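# Hang the picture by its back wire on two hooks

## Task

Get the picture onto both wall hooks so its rear wire rests on them, with the picture upright, its front facing outward and level; letting it drop onto the hooks counts as a failure.

## Robot and tools

Robot: two arms, left_arm and right_arm, each ending in a two-finger gripper. A camera stand sits behind them. Loose objects may occasionally get a brief shove.

Frames: the scene frame has its origin at table-top height, midway between the nominal bases; +x points out over the table, +z up, and left_arm is on the +y side (arm names do not match image sides). Calibrated bases: left_arm (+0.035, +0.362, +0.010) m, quat_wxyz (+1.000, 0, 0, -0.013); right_arm (-0.006, -0.311, +0.028) m, quat_wxyz (+1.000, 0, 0, -0.005). Each arm reports end_effector_position (m), end_effector_quat_wxyz, velocities, targets and wrist-camera poses in its own base frame; fixed cameras and the table use the scene frame. Fingers point along the gripper's +z and separate along its y. The reported position is the spot between the pads, just under 1 cm behind the tips; readings may be off by a few cm, more at long reach.

Row layout (shared by all motion tools): 14 numbers, each from -1 to 1: left_arm dx, dy, dz, rx, ry, rz, opening, then right_arm in the same order. Both arms always appear. The six pose numbers are an offset, not a pose: measured from that arm's Hand target as it stood when the action or move began, along the Hand target's own axes. 1.0 equals 0.6 m or 180 degrees; rx, ry, rz form one rotation vector. Opening is absolute: +1 fully open (pad gap near 87 mm), +0.5 about 59-75 mm, 0 about 31-49 mm, -0.5 about 8-21 mm, -1 shut. To leave an arm alone, send six zeros plus its current opening; a 0 opening is a real command.

execute_actions: actions is a list of actions; each action is a table of up to 15 rows, one per 1/30 s step. Every row counts from the start-of-action Hand target (not from the row before); a short table keeps its final row through step 15. The next action or call starts from the new Hand target, so repeating an offset moves further. cameras: list of names, ["all"], or []; if omitted, images come only with an empty actions list. An empty list also reveals the scene number and task.

move: target is one 14-number row or a list of up to 15 rows, all offsets from the same starting Hand targets. Grippers travel in straight lines, all ending together, within 10 s total. speed: m/s, 0.002 to 2.9, default 0.25 (turns up to twice that in rad/s); one value or one per target. blend: metres of corner rounding per target, default 0 (stop at each). opening_speed: scale units per second, at least 0.2. blocking=false returns after about 0.5 s while the move continues. Paths ignore obstacles and the other arm; grippers lag and overshoot more when fast or nearly straight. Avoid paths near an arm's own base, which can whip the elbow around. The result adds a move: line: done, off_target, moving, held or fault, plus limits (paced = pose clipped, held = steps withheld).

wait: seconds from 0 to 3600; sends nothing new, lets a running move go on. stop: brakes the running move (it needs stopping distance). zoom_image: camera (cam_head_left, cam_head_right, cam_high, cam_left_wrist, cam_right_wrist) and region [x0, y0, x1, y1] in image pixels, at most 504 by 504, from that camera's newest image; all images are 672x504. finished_scene: scene = the current scene number; irreversible, and the hang must then hold on its own.

Results: Hand target is the last commanded pose after clipping, the base for the next offsets. The gripper often stops short of it; waiting will not help, but another execute_actions call (even all zeros) re-requests it, or send the remaining gap as an offset. grip_measured uses the opening scale; Joint positions gives the gripper on 0 (closed) to 1 (open). To grip, command about 0.04 (up to 0.11 near the ends) below the reading at first contact. Tool commands shows present gripper commands. Joint velocities may read within noise. Joint torques include offsets and noise, and numbers 1-3 wrap at ±28 N m. Joint ranges (rad): waist -2.618 to 3.054, shoulder 0.000 to 3.142, elbow 0.000 to 3.142 (straight at 2.901), wrist pitch -1.571 to 1.571, wrist yaw -1.571 to 1.571, wrist roll -2.094 to 2.094.

Control quirks: each step limits commanded orientation to 40 degrees from the measured one. Friction and weight leave the hand low, short or tilted, especially far out; small moves may not happen or may drift. Check position and tilt after each move and correct. A blocked arm keeps pushing until commanded back past its gripper.

Avoid: dropping the picture onto the hooks or letting it fall; anything leaving the table; fast impacts or hard pressing on fixed or heavy things; arms, grippers or wrist cameras touching each other, or one gripper closing on the other's fingers; strain on wrist-camera cables; any arm stop. Motor heat: holding loads, stretching out or pushing at unreachable poses heats motors; MOTOR HOT at 75 °C, fault fold of that arm at 90 °C, collapse at 100 °C. The scene keeps running while you think.

Each tool is called after "Emit:" by a JSON object that holds its "api" and its "payload".

## Session

Emit:
{"api": "execute_actions", "payload": {"actions": []}}

Scene clock: 0.00 s.
left_arm: end_effector_position=(+0.3722, +0.0182, +0.0376) grip_measured=+1.000 end_effector_quat_wxyz=(+0.563, -0.063, +0.820, +0.081) | right_arm: end_effector_position=(+0.3772, -0.0020, +0.0264) grip_measured=+1.000 end_effector_quat_wxyz=(+0.529, +0.009, +0.848, +0.009)
Joint positions: left_arm=[-0.075 1.577 0.341 0.86 -0.275 -0.04 1] | right_arm=[-0.017 1.583 0.4 0.728 -0.021 0.016 1]
Joint velocities: within noise
Joint torques (N m): no reading
Motor temperatures (°C): left_arm=[26 35 31 22 23 19 20] | right_arm=[19 26 30 29 22 22 21]
Heat: left arm: 35 °C; right arm: 30 °C.
Hand target: left_arm +0.3770, +0.0179, +0.0458; +0.574, -0.065, +0.813, +0.079 | right_arm +0.3852, -0.0022, +0.0391; +0.547, +0.008, +0.837, +0.009
Tool commands: left_gripper/opening=+1.0 right_gripper/opening=+1.0

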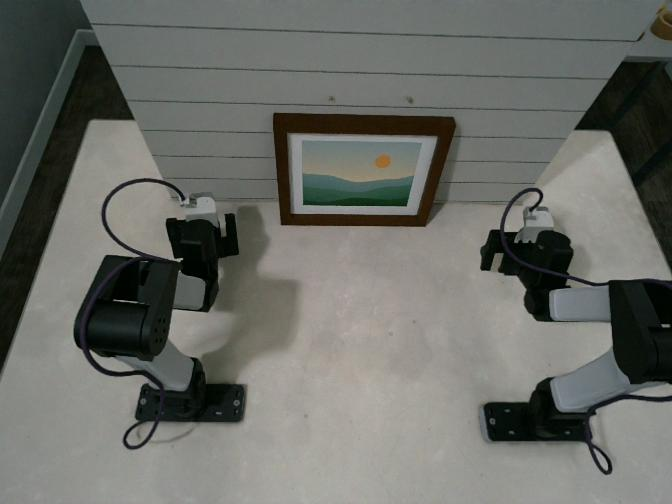

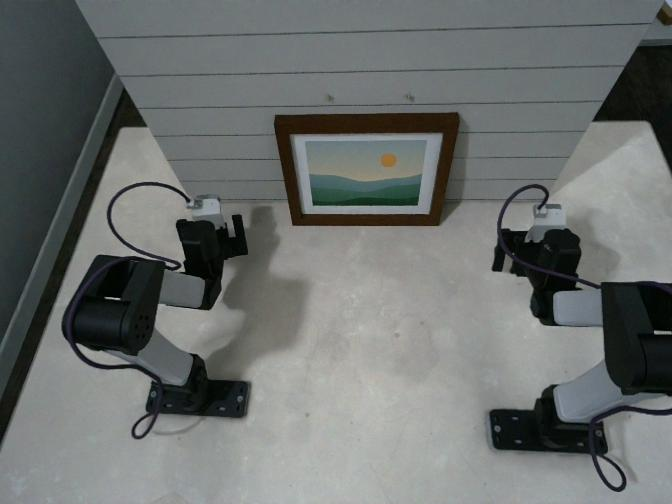

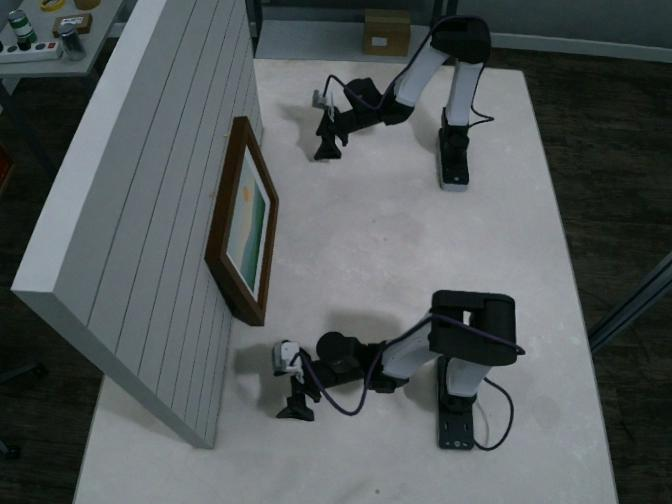

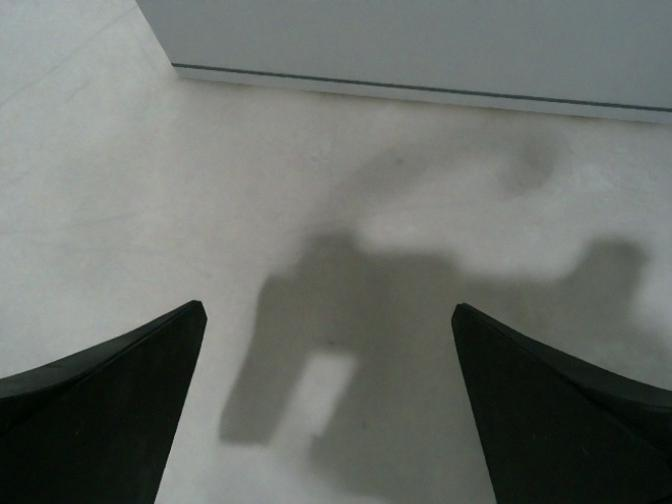

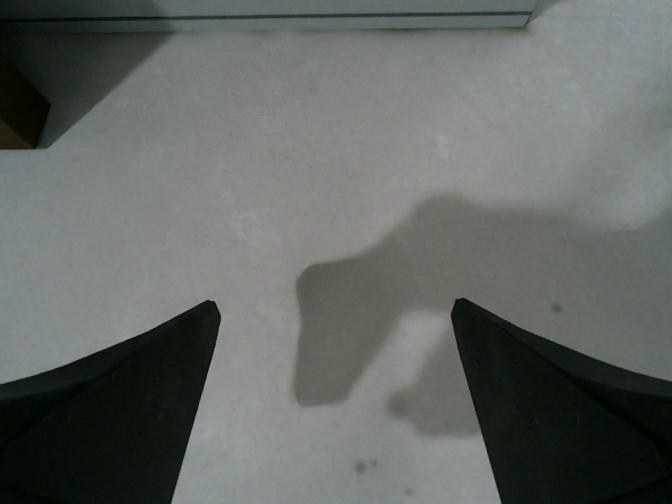

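Emit:
{"api": "zoom_image", "payload": {"camera": "cam_head_left", "region": [250, 70, 490, 250]}}

Emit:
{"api": "zoom_image", "payload": {"camera": "cam_head_right", "region": [250, 70, 490, 250]}}

Emit:
{"api": "zoom_image", "payload": {"camera": "cam_high", "region": [140, 80, 320, 350]}}

Scaled by 2.100 from the camera's image (finer frame: 960x720).

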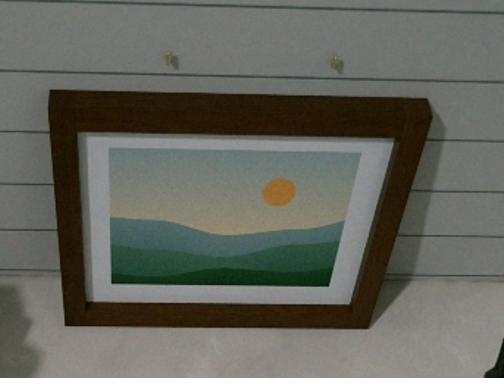

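Scaled by 2.100 from the camera's image (finer frame: 960x720).

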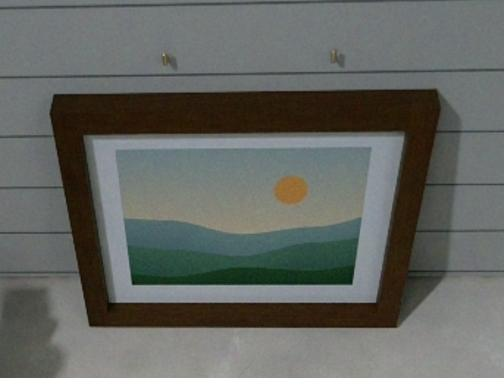

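Scaled by 1.867 from the camera's image (finer frame: 960x720).

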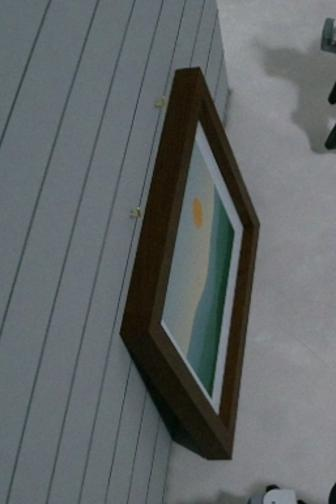

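Emit:
{"api": "zoom_image", "payload": {"camera": "cam_head_right", "region": [265, 80, 325, 140]}}

Emit:
{"api": "zoom_image", "payload": {"camera": "cam_head_left", "region": [400, 80, 470, 150]}}

Emit:
{"api": "zoom_image", "payload": {"camera": "cam_high", "region": [195, 220, 295, 340]}}

Emit:
{"api": "zoom_image", "payload": {"camera": "cam_head_right", "region": [320, 80, 420, 130]}}

Scaled by 8.400 from the camera's image (finer frame: 960x720).

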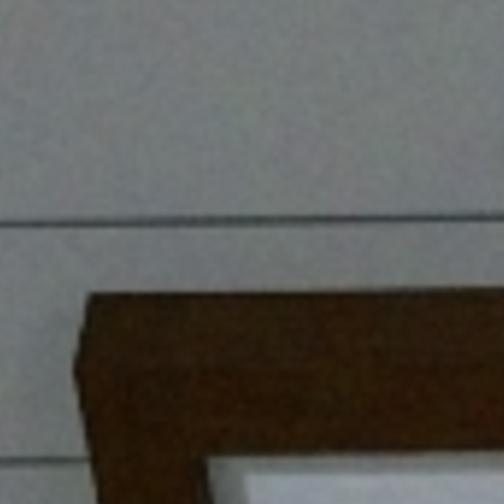

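Scaled by 7.200 from the camera's image (finer frame: 960x720).

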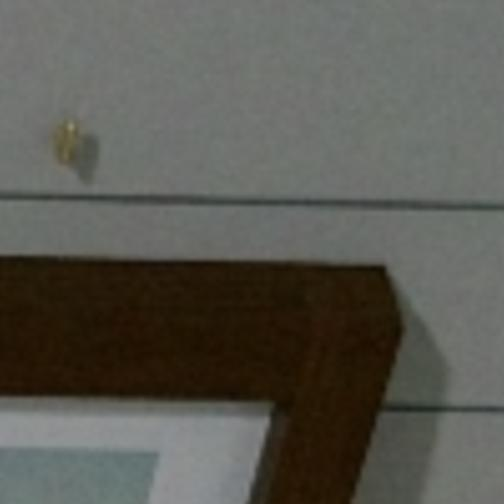

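Scaled by 4.200 from the camera's image (finer frame: 960x720).

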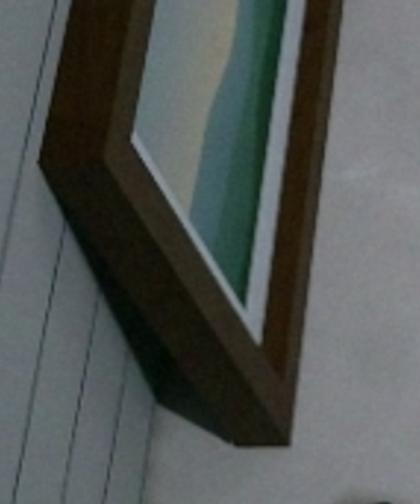

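Scaled by 5.040 from the camera's image (finer frame: 960x720).

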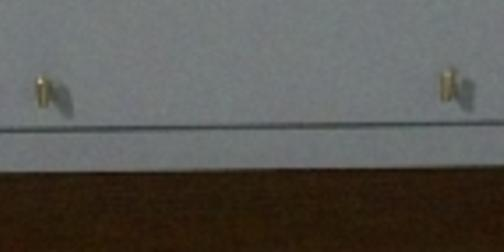

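Emit:
{"api": "move", "payload": {"target": [-0.1493,-0.2935,-0.1475,0.0573,-0.0582,-0.0033,0.5,-0.1393,0.272,-0.044,-0.002,-0.0815,-0.0085,0.5], "cameras": ["all"]}}

Scene clock: 74.93 s.
left_arm: end_effector_position=(+0.3551, -0.1689, +0.1386) grip_measured=+0.500 end_effector_quat_wxyz=(+0.639, +0.011, +0.769, +0.014) | right_arm: end_effector_position=(+0.3851, +0.1521, +0.1141) grip_measured=+0.500 end_effector_quat_wxyz=(+0.632, -0.015, +0.774, -0.007)
Joint positions: left_arm=[-0.734 1.409 0.561 0.601 -0.727 -0.131 0.75] | right_arm=[0.601 1.533 0.555 0.737 0.579 0.104 0.75]
Joint torques (N m): left_arm=[-0.31 -4.67 7.32 1.73 -0.23 -0.25] | right_arm=[-0.23 -4.78 10.36 2.31 0.14 -0.03]
Motor temperatures (°C): left_arm=[25 38 33 27 23 19 20] | right_arm=[19 29 34 34 21 21 21]
Heat: left arm: 38 °C; right arm: 34 °C.
Hand target: left_arm +0.3599, -0.1713, +0.1497; +0.649, -0.009, +0.761, +0.009 | right_arm +0.3953, +0.1587, +0.1300; +0.650, -0.003, +0.760, +0.003
Off the commanded pose: left_arm 0.012 m, 3 deg | right_arm 0.020 m, 3 deg.
move: off_target (left_arm, right_arm)
cam_left_wrist: T_world_to_cam=[[0.00794, -0.99965, -0.02525, -0.1683], [-0.85785, 0.00617, -0.51386, 0.40365], [0.51384, 0.02574, -0.8575, 0.08924]] pos_world=[0.30175, -0.17303, 0.2797]
cam_right_wrist: T_world_to_cam=[[0.01078, -0.99985, 0.01345, 0.14598], [-0.87529, -0.01594, -0.48334, 0.41735], [0.48348, -0.00657, -0.87533, 0.05386]] pos_world=[0.33769, 0.15297, 0.24691]

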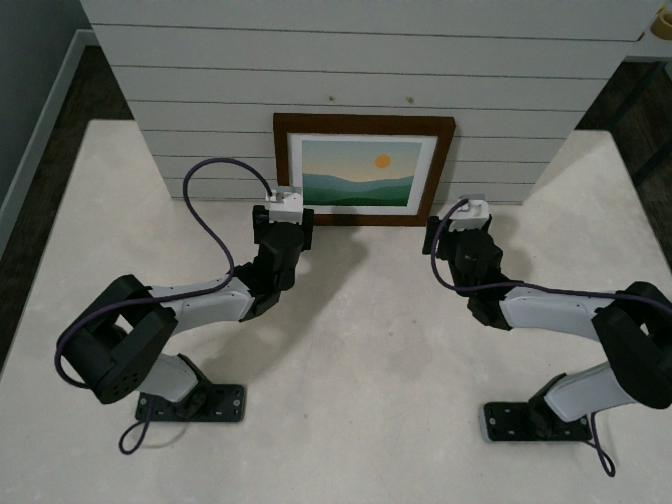

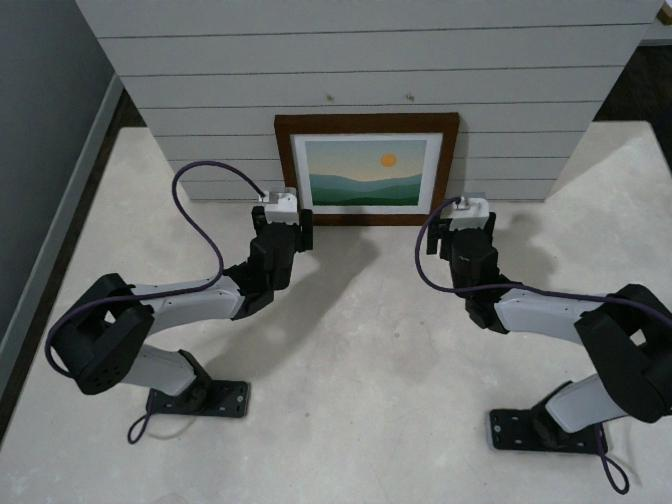

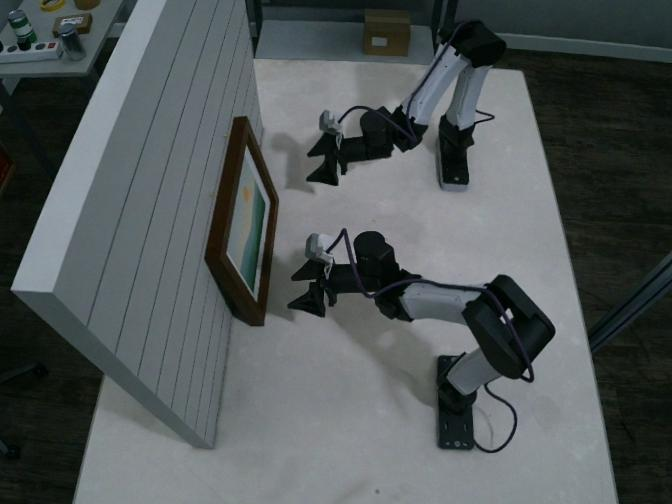

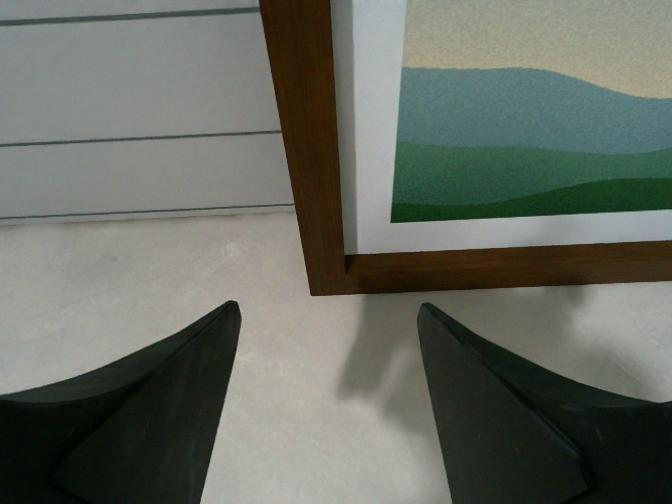

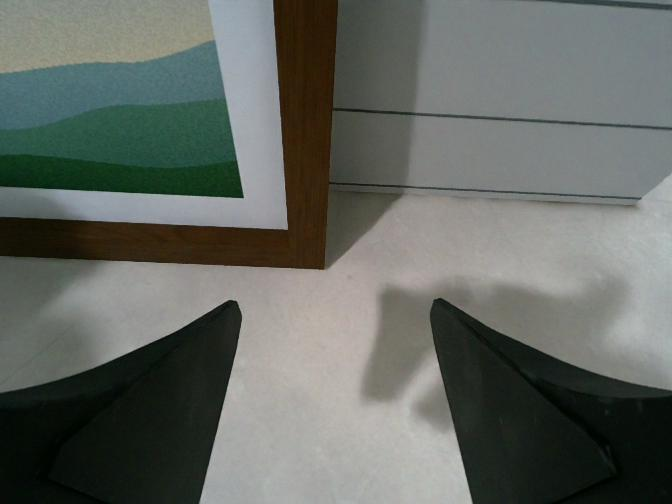

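Emit:
{"api": "move", "payload": {"target": [-0.0358,0.0217,0.1417,-0.006,-0.0085,-0.0125,0.4,-0.049,0.0223,0.1393,0,-0.014,0.0095,0.4], "cameras": ["cam_left_wrist","cam_right_wrist","cam_high"]}}

Scene clock: 100.70 s.
left_arm: end_effector_position=(+0.4375, -0.1516, +0.1467) grip_measured=+0.400 end_effector_quat_wxyz=(+0.646, -0.026, +0.762, +0.011) | right_arm: end_effector_position=(+0.4705, +0.1671, +0.1301) grip_measured=+0.400 end_effector_quat_wxyz=(+0.650, +0.006, +0.760, +0.004)
Joint positions: left_arm=[-0.532 1.634 0.776 0.66 -0.575 -0.125 0.7] | right_arm=[0.502 1.792 0.868 0.746 0.497 0.099 0.7]
Joint torques (N m): left_arm=[0.27 -5.72 7.72 1.97 0.07 -0.03] | right_arm=[-0.75 -7.01 11.19 2.27 -0.04 -0.14]
Heat: left arm: 37 °C; right arm: 37 °C.
Hand target: left_arm +0.4468, -0.1560, +0.1575; +0.659, -0.030, +0.751, +0.003 | right_arm +0.4823, +0.1729, +0.1462; +0.666, +0.008, +0.746, +0.013
Off the commanded pose: left_arm 0.015 m, 2 deg | right_arm 0.021 m, 3 deg.
move: off_target (left_arm, right_arm)
cam_left_wrist: T_world_to_cam=[[0.06128, -0.99776, 0.02688, -0.18218], [-0.84521, -0.0662, -0.53032, 0.46421], [0.53091, 0.00978, -0.84737, 0.04205]] pos_world=[0.38119, -0.15146, 0.28671]
cam_right_wrist: T_world_to_cam=[[-0.00693, -0.99955, -0.02936, 0.17364], [-0.85279, 0.02125, -0.52182, 0.48825], [0.5222, 0.02142, -0.85255, 0.00085]] pos_world=[0.41714, 0.16317, 0.2606]
Images, in order (width x height): cam_high 672x504, cam_left_wrist 672x504, cam_right_wrist 672x504.

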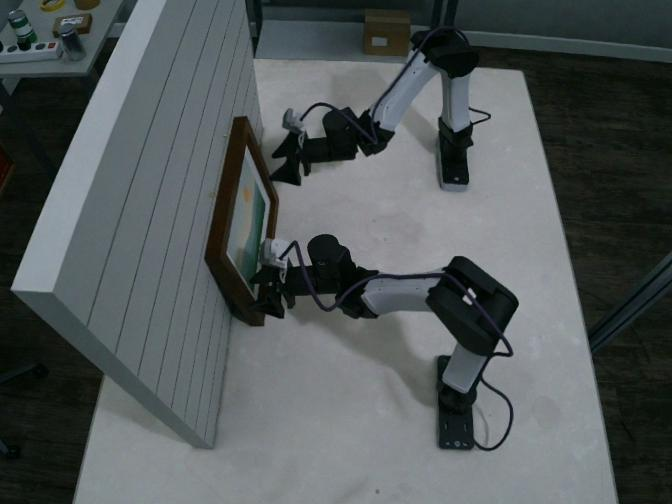

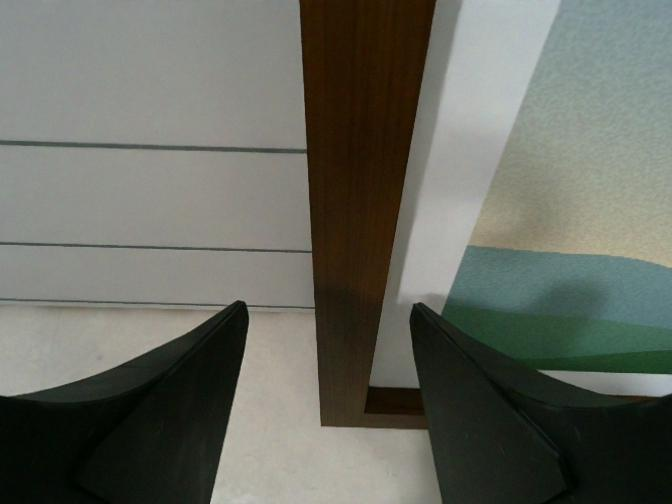

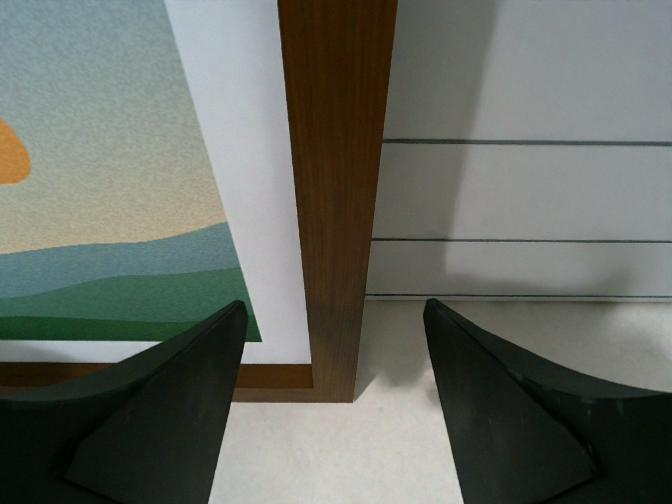

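Emit:
{"api": "move", "payload": {"target": [0.0,-0.0142,0.038,0,0,0,0.4,0,0,0.0567,0,0,0,0.4], "speed": 0.08, "cameras": ["cam_left_wrist","cam_right_wrist","cam_high"]}}

Scene clock: 119.53 s.
left_arm: end_effector_position=(+0.4598, -0.1601, +0.1449) grip_measured=+0.400 end_effector_quat_wxyz=(+0.647, -0.027, +0.762, +0.011) | right_arm: end_effector_position=(+0.5015, +0.1688, +0.1292) grip_measured=+0.400 end_effector_quat_wxyz=(+0.653, +0.007, +0.757, +0.005)
Joint positions: left_arm=[-0.519 1.722 0.865 0.663 -0.562 -0.123 0.7] | right_arm=[0.467 1.889 0.984 0.74 0.462 0.091 0.7]
Joint torques (N m): left_arm=[0.5 -6.34 7.87 1.94 0.1 -0.02] | right_arm=[-1.29 -7.01 12.33 2.17 -0.12 -0.13]
Heat: left arm: 37 °C; right arm: 37 °C.
Hand target: left_arm +0.4699, -0.1634, +0.1548; +0.659, -0.031, +0.751, +0.003 | right_arm +0.5161, +0.1733, +0.1423; +0.666, +0.008, +0.746, +0.013
Off the commanded pose: left_arm 0.014 m, 2 deg | right_arm 0.020 m, 2 deg.
move: off_target (left_arm, right_arm)
cam_left_wrist: T_world_to_cam=[[0.06071, -0.99774, 0.02879, -0.19197], [-0.8442, -0.06672, -0.53187, 0.48128], [0.53259, 0.00799, -0.84634, 0.02753]] pos_world=[0.40329, -0.15965, 0.28481]
cam_right_wrist: T_world_to_cam=[[-0.00676, -0.99944, -0.03267, 0.17588], [-0.8484, 0.02303, -0.52886, 0.51259], [0.52932, 0.02414, -0.84808, -0.02077]] pos_world=[0.44707, 0.16449, 0.25922]
Images, in order (width x height): cam_high 672x504, cam_left_wrist 672x504, cam_right_wrist 672x504.

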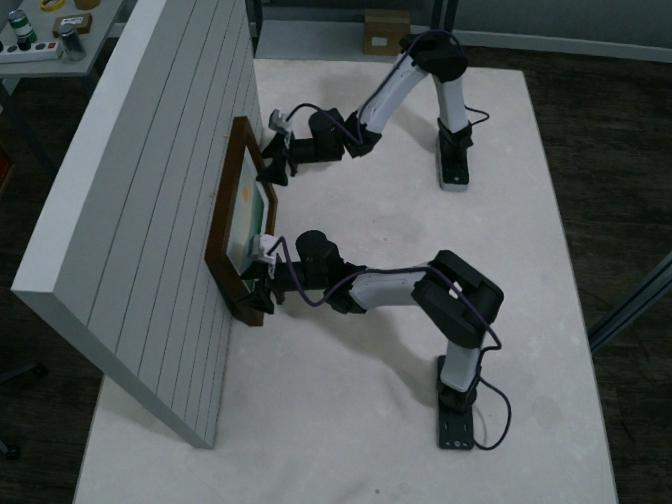

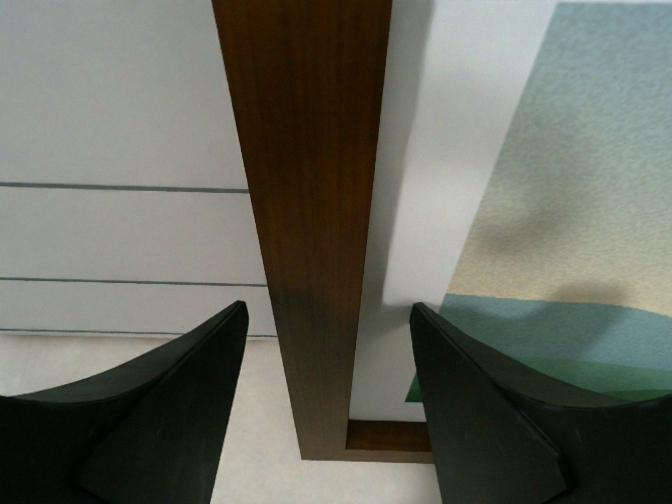

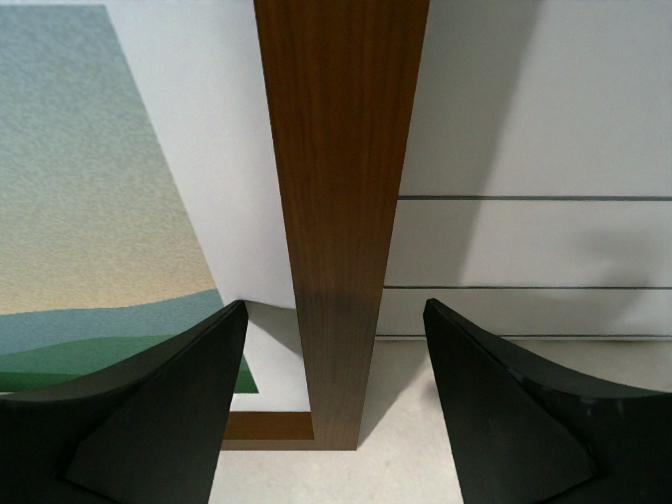

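Emit:
{"api": "move", "payload": {"target": [0.0,0.0085,0.0167,0,0,0,0.4,0,0,0.0167,0,0,0,0.4], "speed": 0.06, "cameras": ["cam_left_wrist","cam_right_wrist"]}}

Scene clock: 127.53 s.
left_arm: end_effector_position=(+0.4695, -0.1564, +0.1452) grip_measured=+0.400 end_effector_quat_wxyz=(+0.648, -0.027, +0.761, +0.007) | right_arm: end_effector_position=(+0.5115, +0.1714, +0.1295) grip_measured=+0.400 end_effector_quat_wxyz=(+0.654, +0.005, +0.756, +0.008)
Joint positions: left_arm=[-0.494 1.744 0.888 0.669 -0.533 -0.12 0.7] | right_arm=[0.458 1.92 1.025 0.735 0.448 0.089 0.7]
Joint torques (N m): left_arm=[0.64 -6.41 7.75 1.94 0.09 -0.01] | right_arm=[-1.58 -7.24 12.26 2.14 -0.09 -0.12]
Motor temperatures (°C): left_arm=[25 38 38 31 23 19 20] | right_arm=[19 28 39 34 21 21 20]
Heat: left arm: 38 °C; right arm: 39 °C.
Hand target: left_arm +0.4796, -0.1579, +0.1535; +0.659, -0.031, +0.751, +0.003 | right_arm +0.5260, +0.1733, +0.1411; +0.666, +0.008, +0.746, +0.012
Off the commanded pose: left_arm 0.013 m, 2 deg | right_arm 0.019 m, 2 deg.
move: off_target (left_arm, right_arm)
cam_left_wrist: T_world_to_cam=[[0.05685, -0.99779, 0.03451, -0.18787], [-0.84275, -0.06649, -0.53419, 0.48959], [0.5353, 0.00129, -0.84466, 0.01998]] pos_world=[0.41258, -0.15493, 0.2849]
cam_right_wrist: T_world_to_cam=[[-0.00043, -0.99939, -0.035, 0.17568], [-0.84672, 0.01898, -0.5317, 0.52146], [0.53204, 0.02941, -0.84621, -0.02834]] pos_world=[0.45668, 0.16651, 0.25943]

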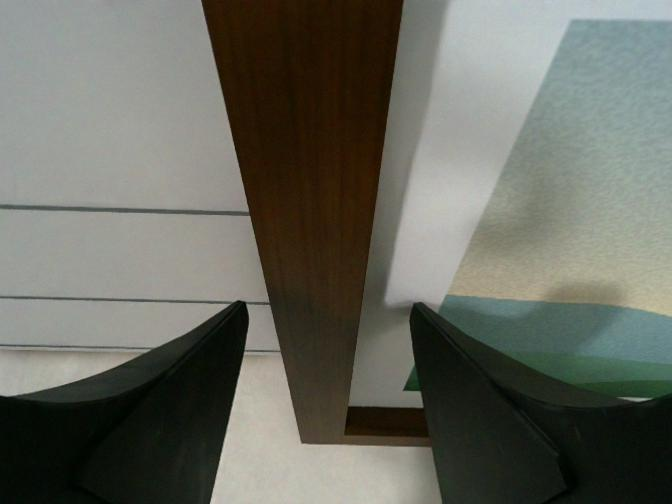

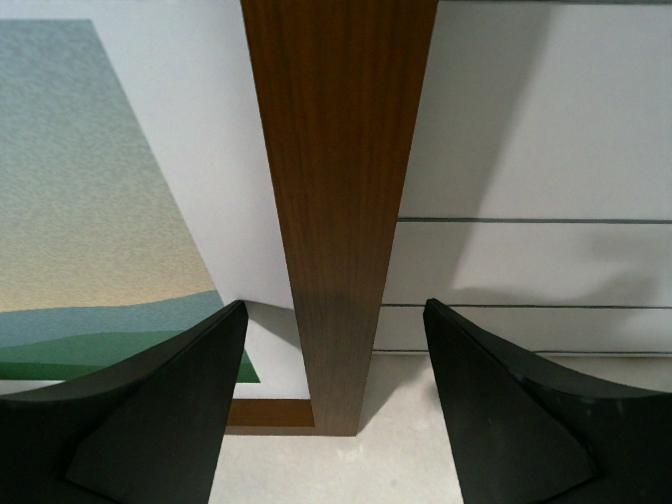

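Emit:
{"api": "move", "payload": {"target": [[0.0,0.007,-0.01,0,0,0,0.4,0,0,-0.01,0,0,0,0.4],[0.0,0.007,-0.01,0,0,0,-0.3,0,0,-0.01,0,0,0,-0.3]], "speed": 0.06, "opening_speed": 0.35, "cameras": ["all"]}}

Scene clock: 138.97 s.
left_arm: end_effector_position=(+0.4702, -0.1554, +0.1452) grip_measured=-0.178 end_effector_quat_wxyz=(+0.648, -0.024, +0.761, +0.008) | right_arm: end_effector_position=(+0.5114, +0.1729, +0.1294) grip_measured=-0.299 end_effector_quat_wxyz=(+0.654, +0.002, +0.757, +0.011)
Joint positions: left_arm=[-0.49 1.744 0.888 0.67 -0.526 -0.113 0.411] | right_arm=[0.458 1.92 1.025 0.734 0.439 0.089 0.35]
Joint torques (N m): left_arm=[0.47 -8.46 5.64 1.97 0.04 -0.07] | right_arm=[-0.98 -8.69 10.19 2.2 0.06 -0.1]
Heat: left arm: 40 °C; right arm: 38 °C.
Hand target: left_arm +0.4734, -0.1540, +0.1541; +0.659, -0.031, +0.751, +0.003 | right_arm +0.5200, +0.1733, +0.1418; +0.666, +0.008, +0.746, +0.013
Off the commanded pose: left_arm 0.010 m, 2 deg | right_arm 0.015 m, 2 deg.
move: off_target (right_arm); target 2's new opening was sent with right_arm's hand 0.015 m and 2 deg from that target
cam_left_wrist: T_world_to_cam=[[0.05323, -0.99816, 0.02894, -0.18451], [-0.84328, -0.06046, -0.53406, 0.49139], [0.53483, 0.00402, -0.84495, 0.0204]] pos_world=[0.41329, -0.15454, 0.285]
cam_right_wrist: T_world_to_cam=[[0.00783, -0.99932, -0.03611, 0.173], [-0.84738, 0.01254, -0.53085, 0.52249], [0.53094, 0.03476, -0.8467, -0.0288]] pos_world=[0.45668, 0.16733, 0.25922]

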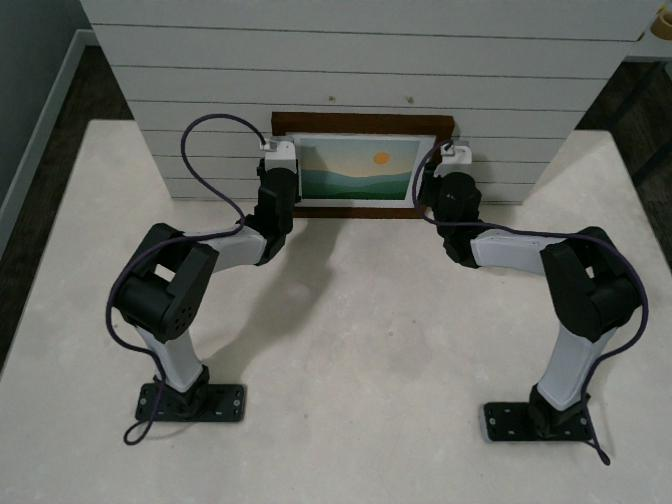

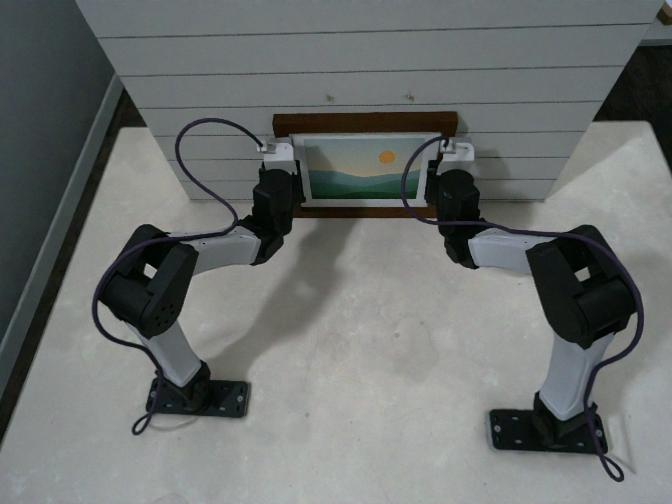

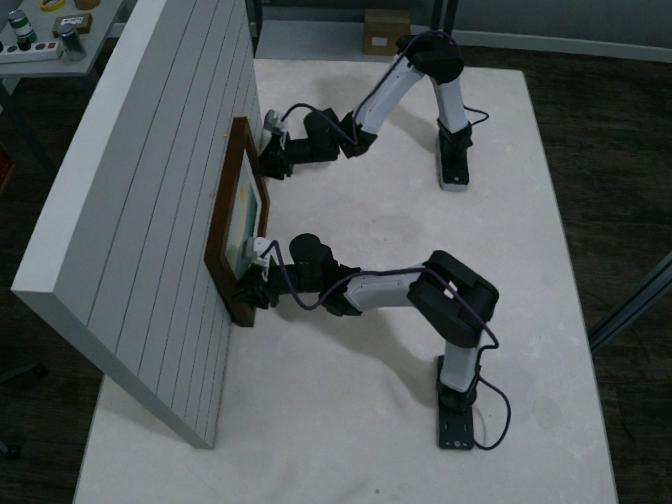

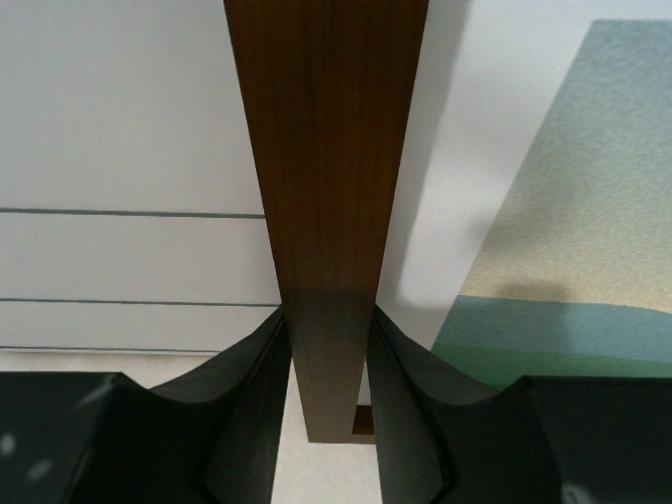

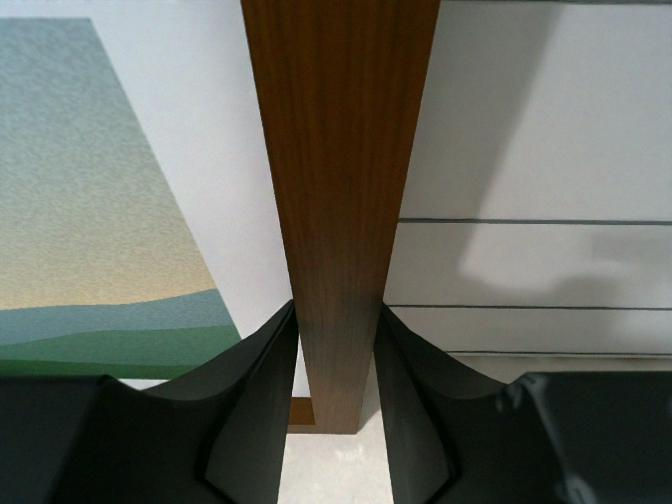

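Emit:
{"api": "move", "payload": {"target": [[0,0,0,0,0,0,-0.4,0,0,0,0,0,0,-0.5],[-0.041,0,-0.0725,0,0,0,-0.4,-0.0422,0.0011,-0.072,0,0,0,-0.5]], "speed": 0.06, "opening_speed": 0.4, "cameras": ["all"]}}

Scene clock: 149.83 s.
left_arm: end_effector_position=(+0.4333, -0.1528, +0.1456) grip_measured=-0.179 end_effector_quat_wxyz=(+0.622, -0.023, +0.782, +0.012) | right_arm: end_effector_position=(+0.4801, +0.1754, +0.1296) grip_measured=-0.343 end_effector_quat_wxyz=(+0.629, -0.003, +0.778, +0.011)
Joint positions: left_arm=[-0.533 1.606 0.815 0.522 -0.565 -0.157 0.411] | right_arm=[0.495 1.81 0.955 0.618 0.463 0.121 0.328]
Joint torques (N m): left_arm=[-0.99 -11.81 6.19 2.13 -0.19 0.2] | right_arm=[0.1 -14.35 7.19 2.53 0.34 -0.31]
Heat: left arm: 42 °C; right arm: 38 °C.
Hand target: left_arm +0.4335, -0.1550, +0.1841; +0.659, -0.030, +0.751, +0.003 | right_arm +0.4799, +0.1729, +0.1718; +0.666, +0.008, +0.746, +0.013
Off the commanded pose: left_arm 0.039 m, 6 deg | right_arm 0.042 m, 6 deg.
move: off_target (left_arm, right_arm)
cam_left_wrist: T_world_to_cam=[[0.05821, -0.99811, 0.01979, -0.18075], [-0.87673, -0.06059, -0.47715, 0.46675], [0.47745, 0.01043, -0.8786, 0.0712]] pos_world=[0.38574, -0.15287, 0.28885]
cam_right_wrist: T_world_to_cam=[[0.01356, -0.9995, -0.02867, 0.17209], [-0.88032, 0.00167, -0.47437, 0.50652], [0.47418, 0.03167, -0.87986, 0.02008]] pos_world=[0.43405, 0.17052, 0.26288]

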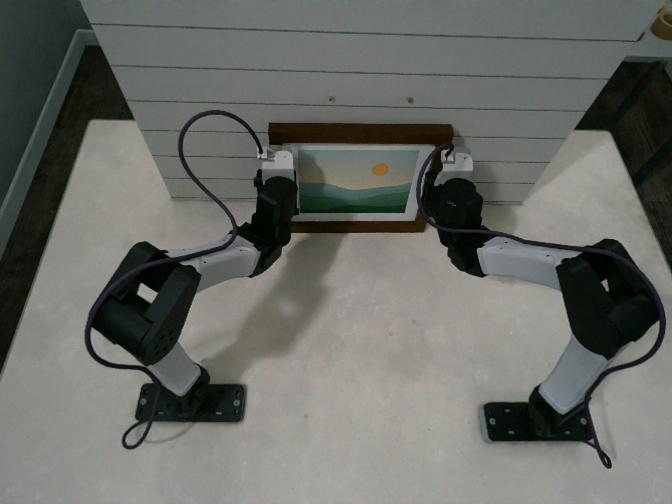

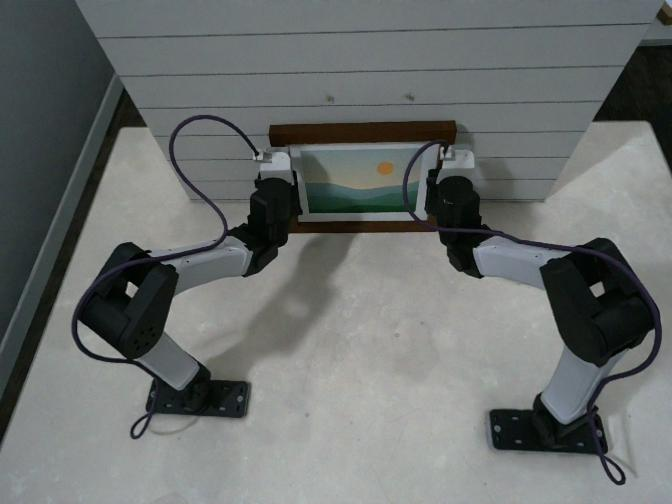

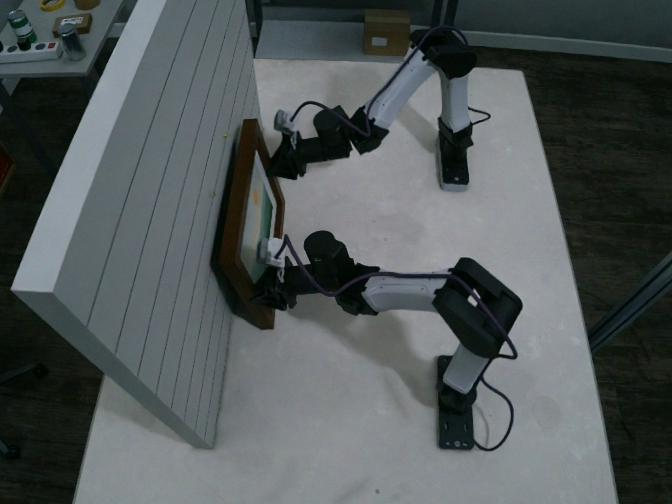

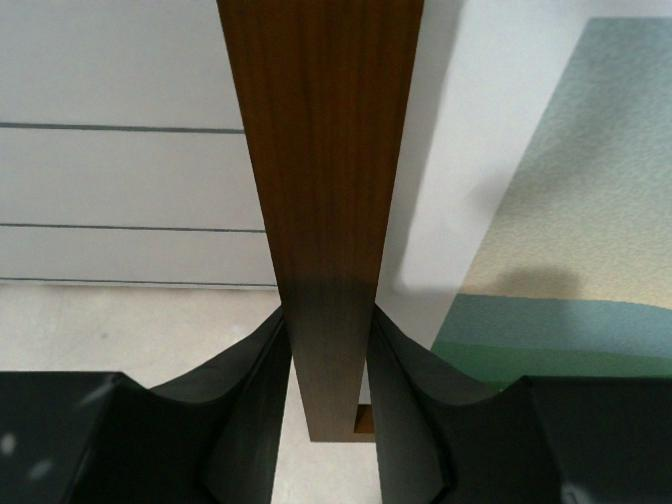

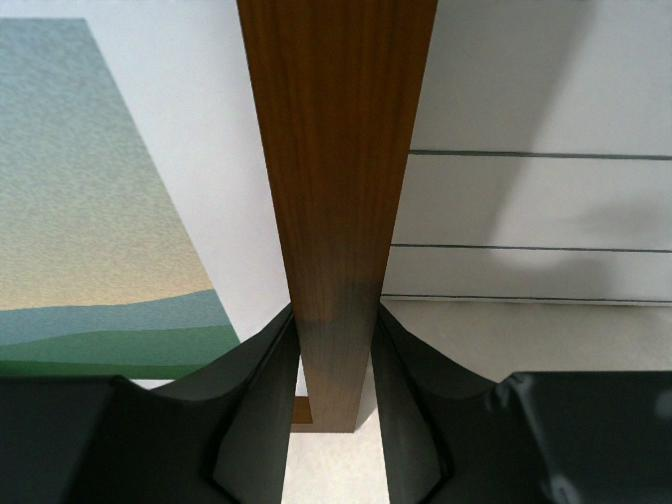

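Emit:
{"api": "move", "payload": {"target": [-0.19,-0.0069,-0.025,0,-0.03,0,-0.4,-0.1904,0.0058,-0.0217,0,-0.03,0,-0.5], "speed": 0.09, "cameras": ["all"]}}

Scene clock: 157.70 s.
left_arm: end_effector_position=(+0.4282, -0.1547, +0.2319) grip_measured=-0.177 end_effector_quat_wxyz=(+0.634, -0.012, +0.773, +0.017) | right_arm: end_effector_position=(+0.4715, +0.1730, +0.2110) grip_measured=-0.341 end_effector_quat_wxyz=(+0.637, +0.000, +0.770, +0.010)
Joint positions: left_arm=[-0.55 1.462 1.016 0.21 -0.579 -0.12 0.411] | right_arm=[0.505 1.639 1.091 0.336 0.481 0.116 0.329]
Joint torques (N m): left_arm=[-0.73 -11.17 10.55 2.41 -0.28 0.39] | right_arm=[0.28 -13.29 14.97 2.71 0.37 -0.7]
Motor temperatures (°C): left_arm=[25 43 38 32 23 19 21] | right_arm=[19 32 38 34 21 21 21]
Heat: left arm: 43 °C; right arm: 38 °C.
Hand target: left_arm +0.4336, -0.1550, +0.2993; +0.694, -0.030, +0.719, +0.005 | right_arm +0.4798, +0.1730, +0.2869; +0.701, +0.008, +0.713, +0.012
Off the commanded pose: left_arm 0.068 m, 10 deg | right_arm 0.076 m, 10 deg.
move: off_target (left_arm, right_arm)
cam_left_wrist: T_world_to_cam=[[0.04709, -0.99889, -0.00049, -0.17473], [-0.86325, -0.04045, -0.50316, 0.50679], [0.50258, 0.02412, -0.86419, 0.13742]] pos_world=[0.37665, -0.15735, 0.37367]
cam_right_wrist: T_world_to_cam=[[0.00806, -0.99947, -0.03169, 0.1753], [-0.86911, 0.00867, -0.49453, 0.53538], [0.49454, 0.03152, -0.86858, 0.08383]] pos_world=[0.42243, 0.16792, 0.34313]

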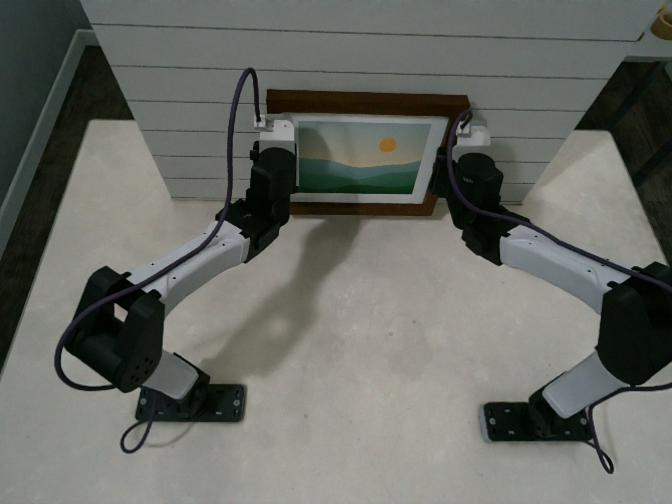

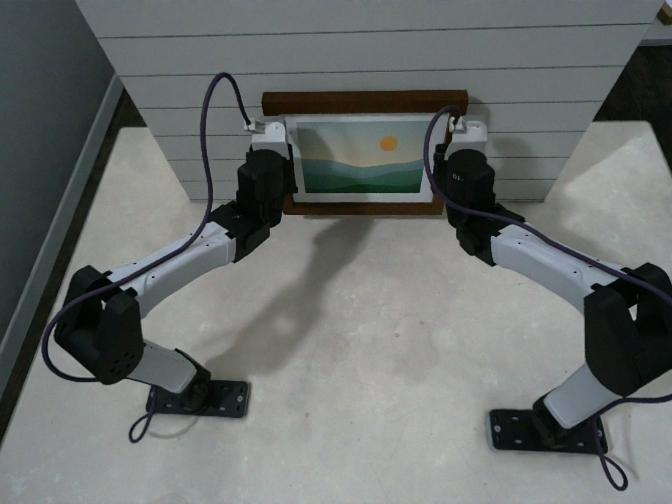

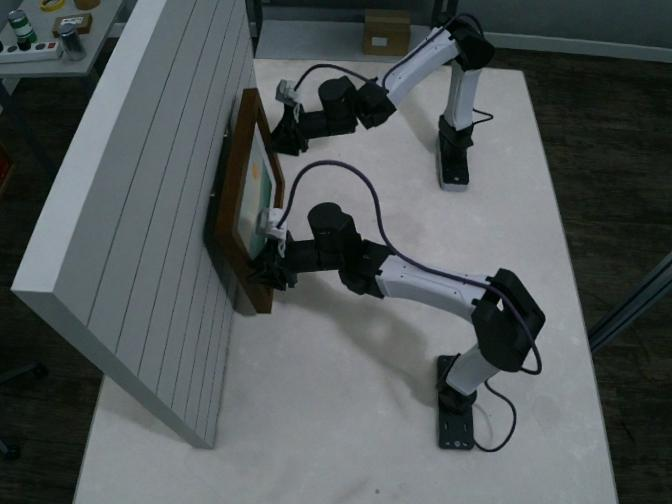

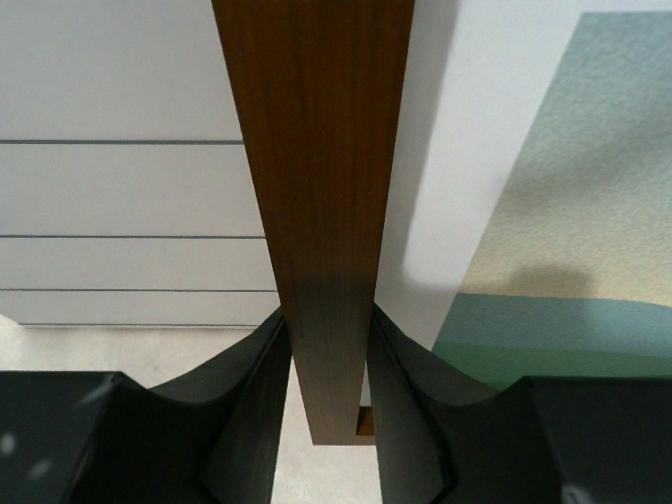

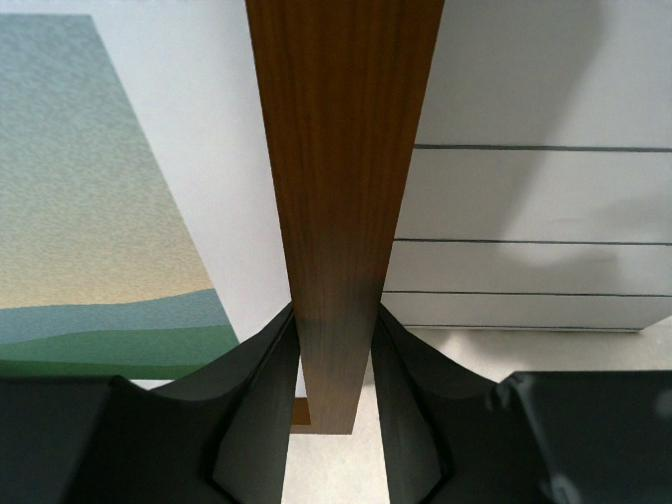

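Emit:
{"api": "zoom_image", "payload": {"camera": "cam_high", "region": [180, 70, 300, 190]}}

Emit:
{"api": "zoom_image", "payload": {"camera": "cam_high", "region": [180, 170, 300, 320]}}

Scaled by 4.200 from the camera's image (finer frame: 960x720).

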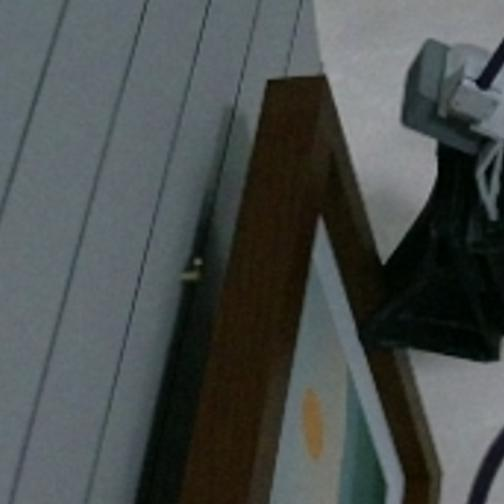

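Scaled by 3.360 from the camera's image (finer frame: 960x720).

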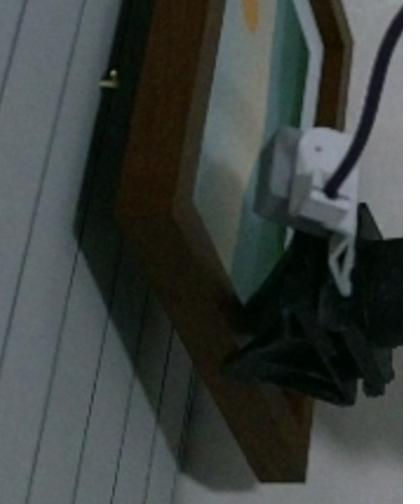

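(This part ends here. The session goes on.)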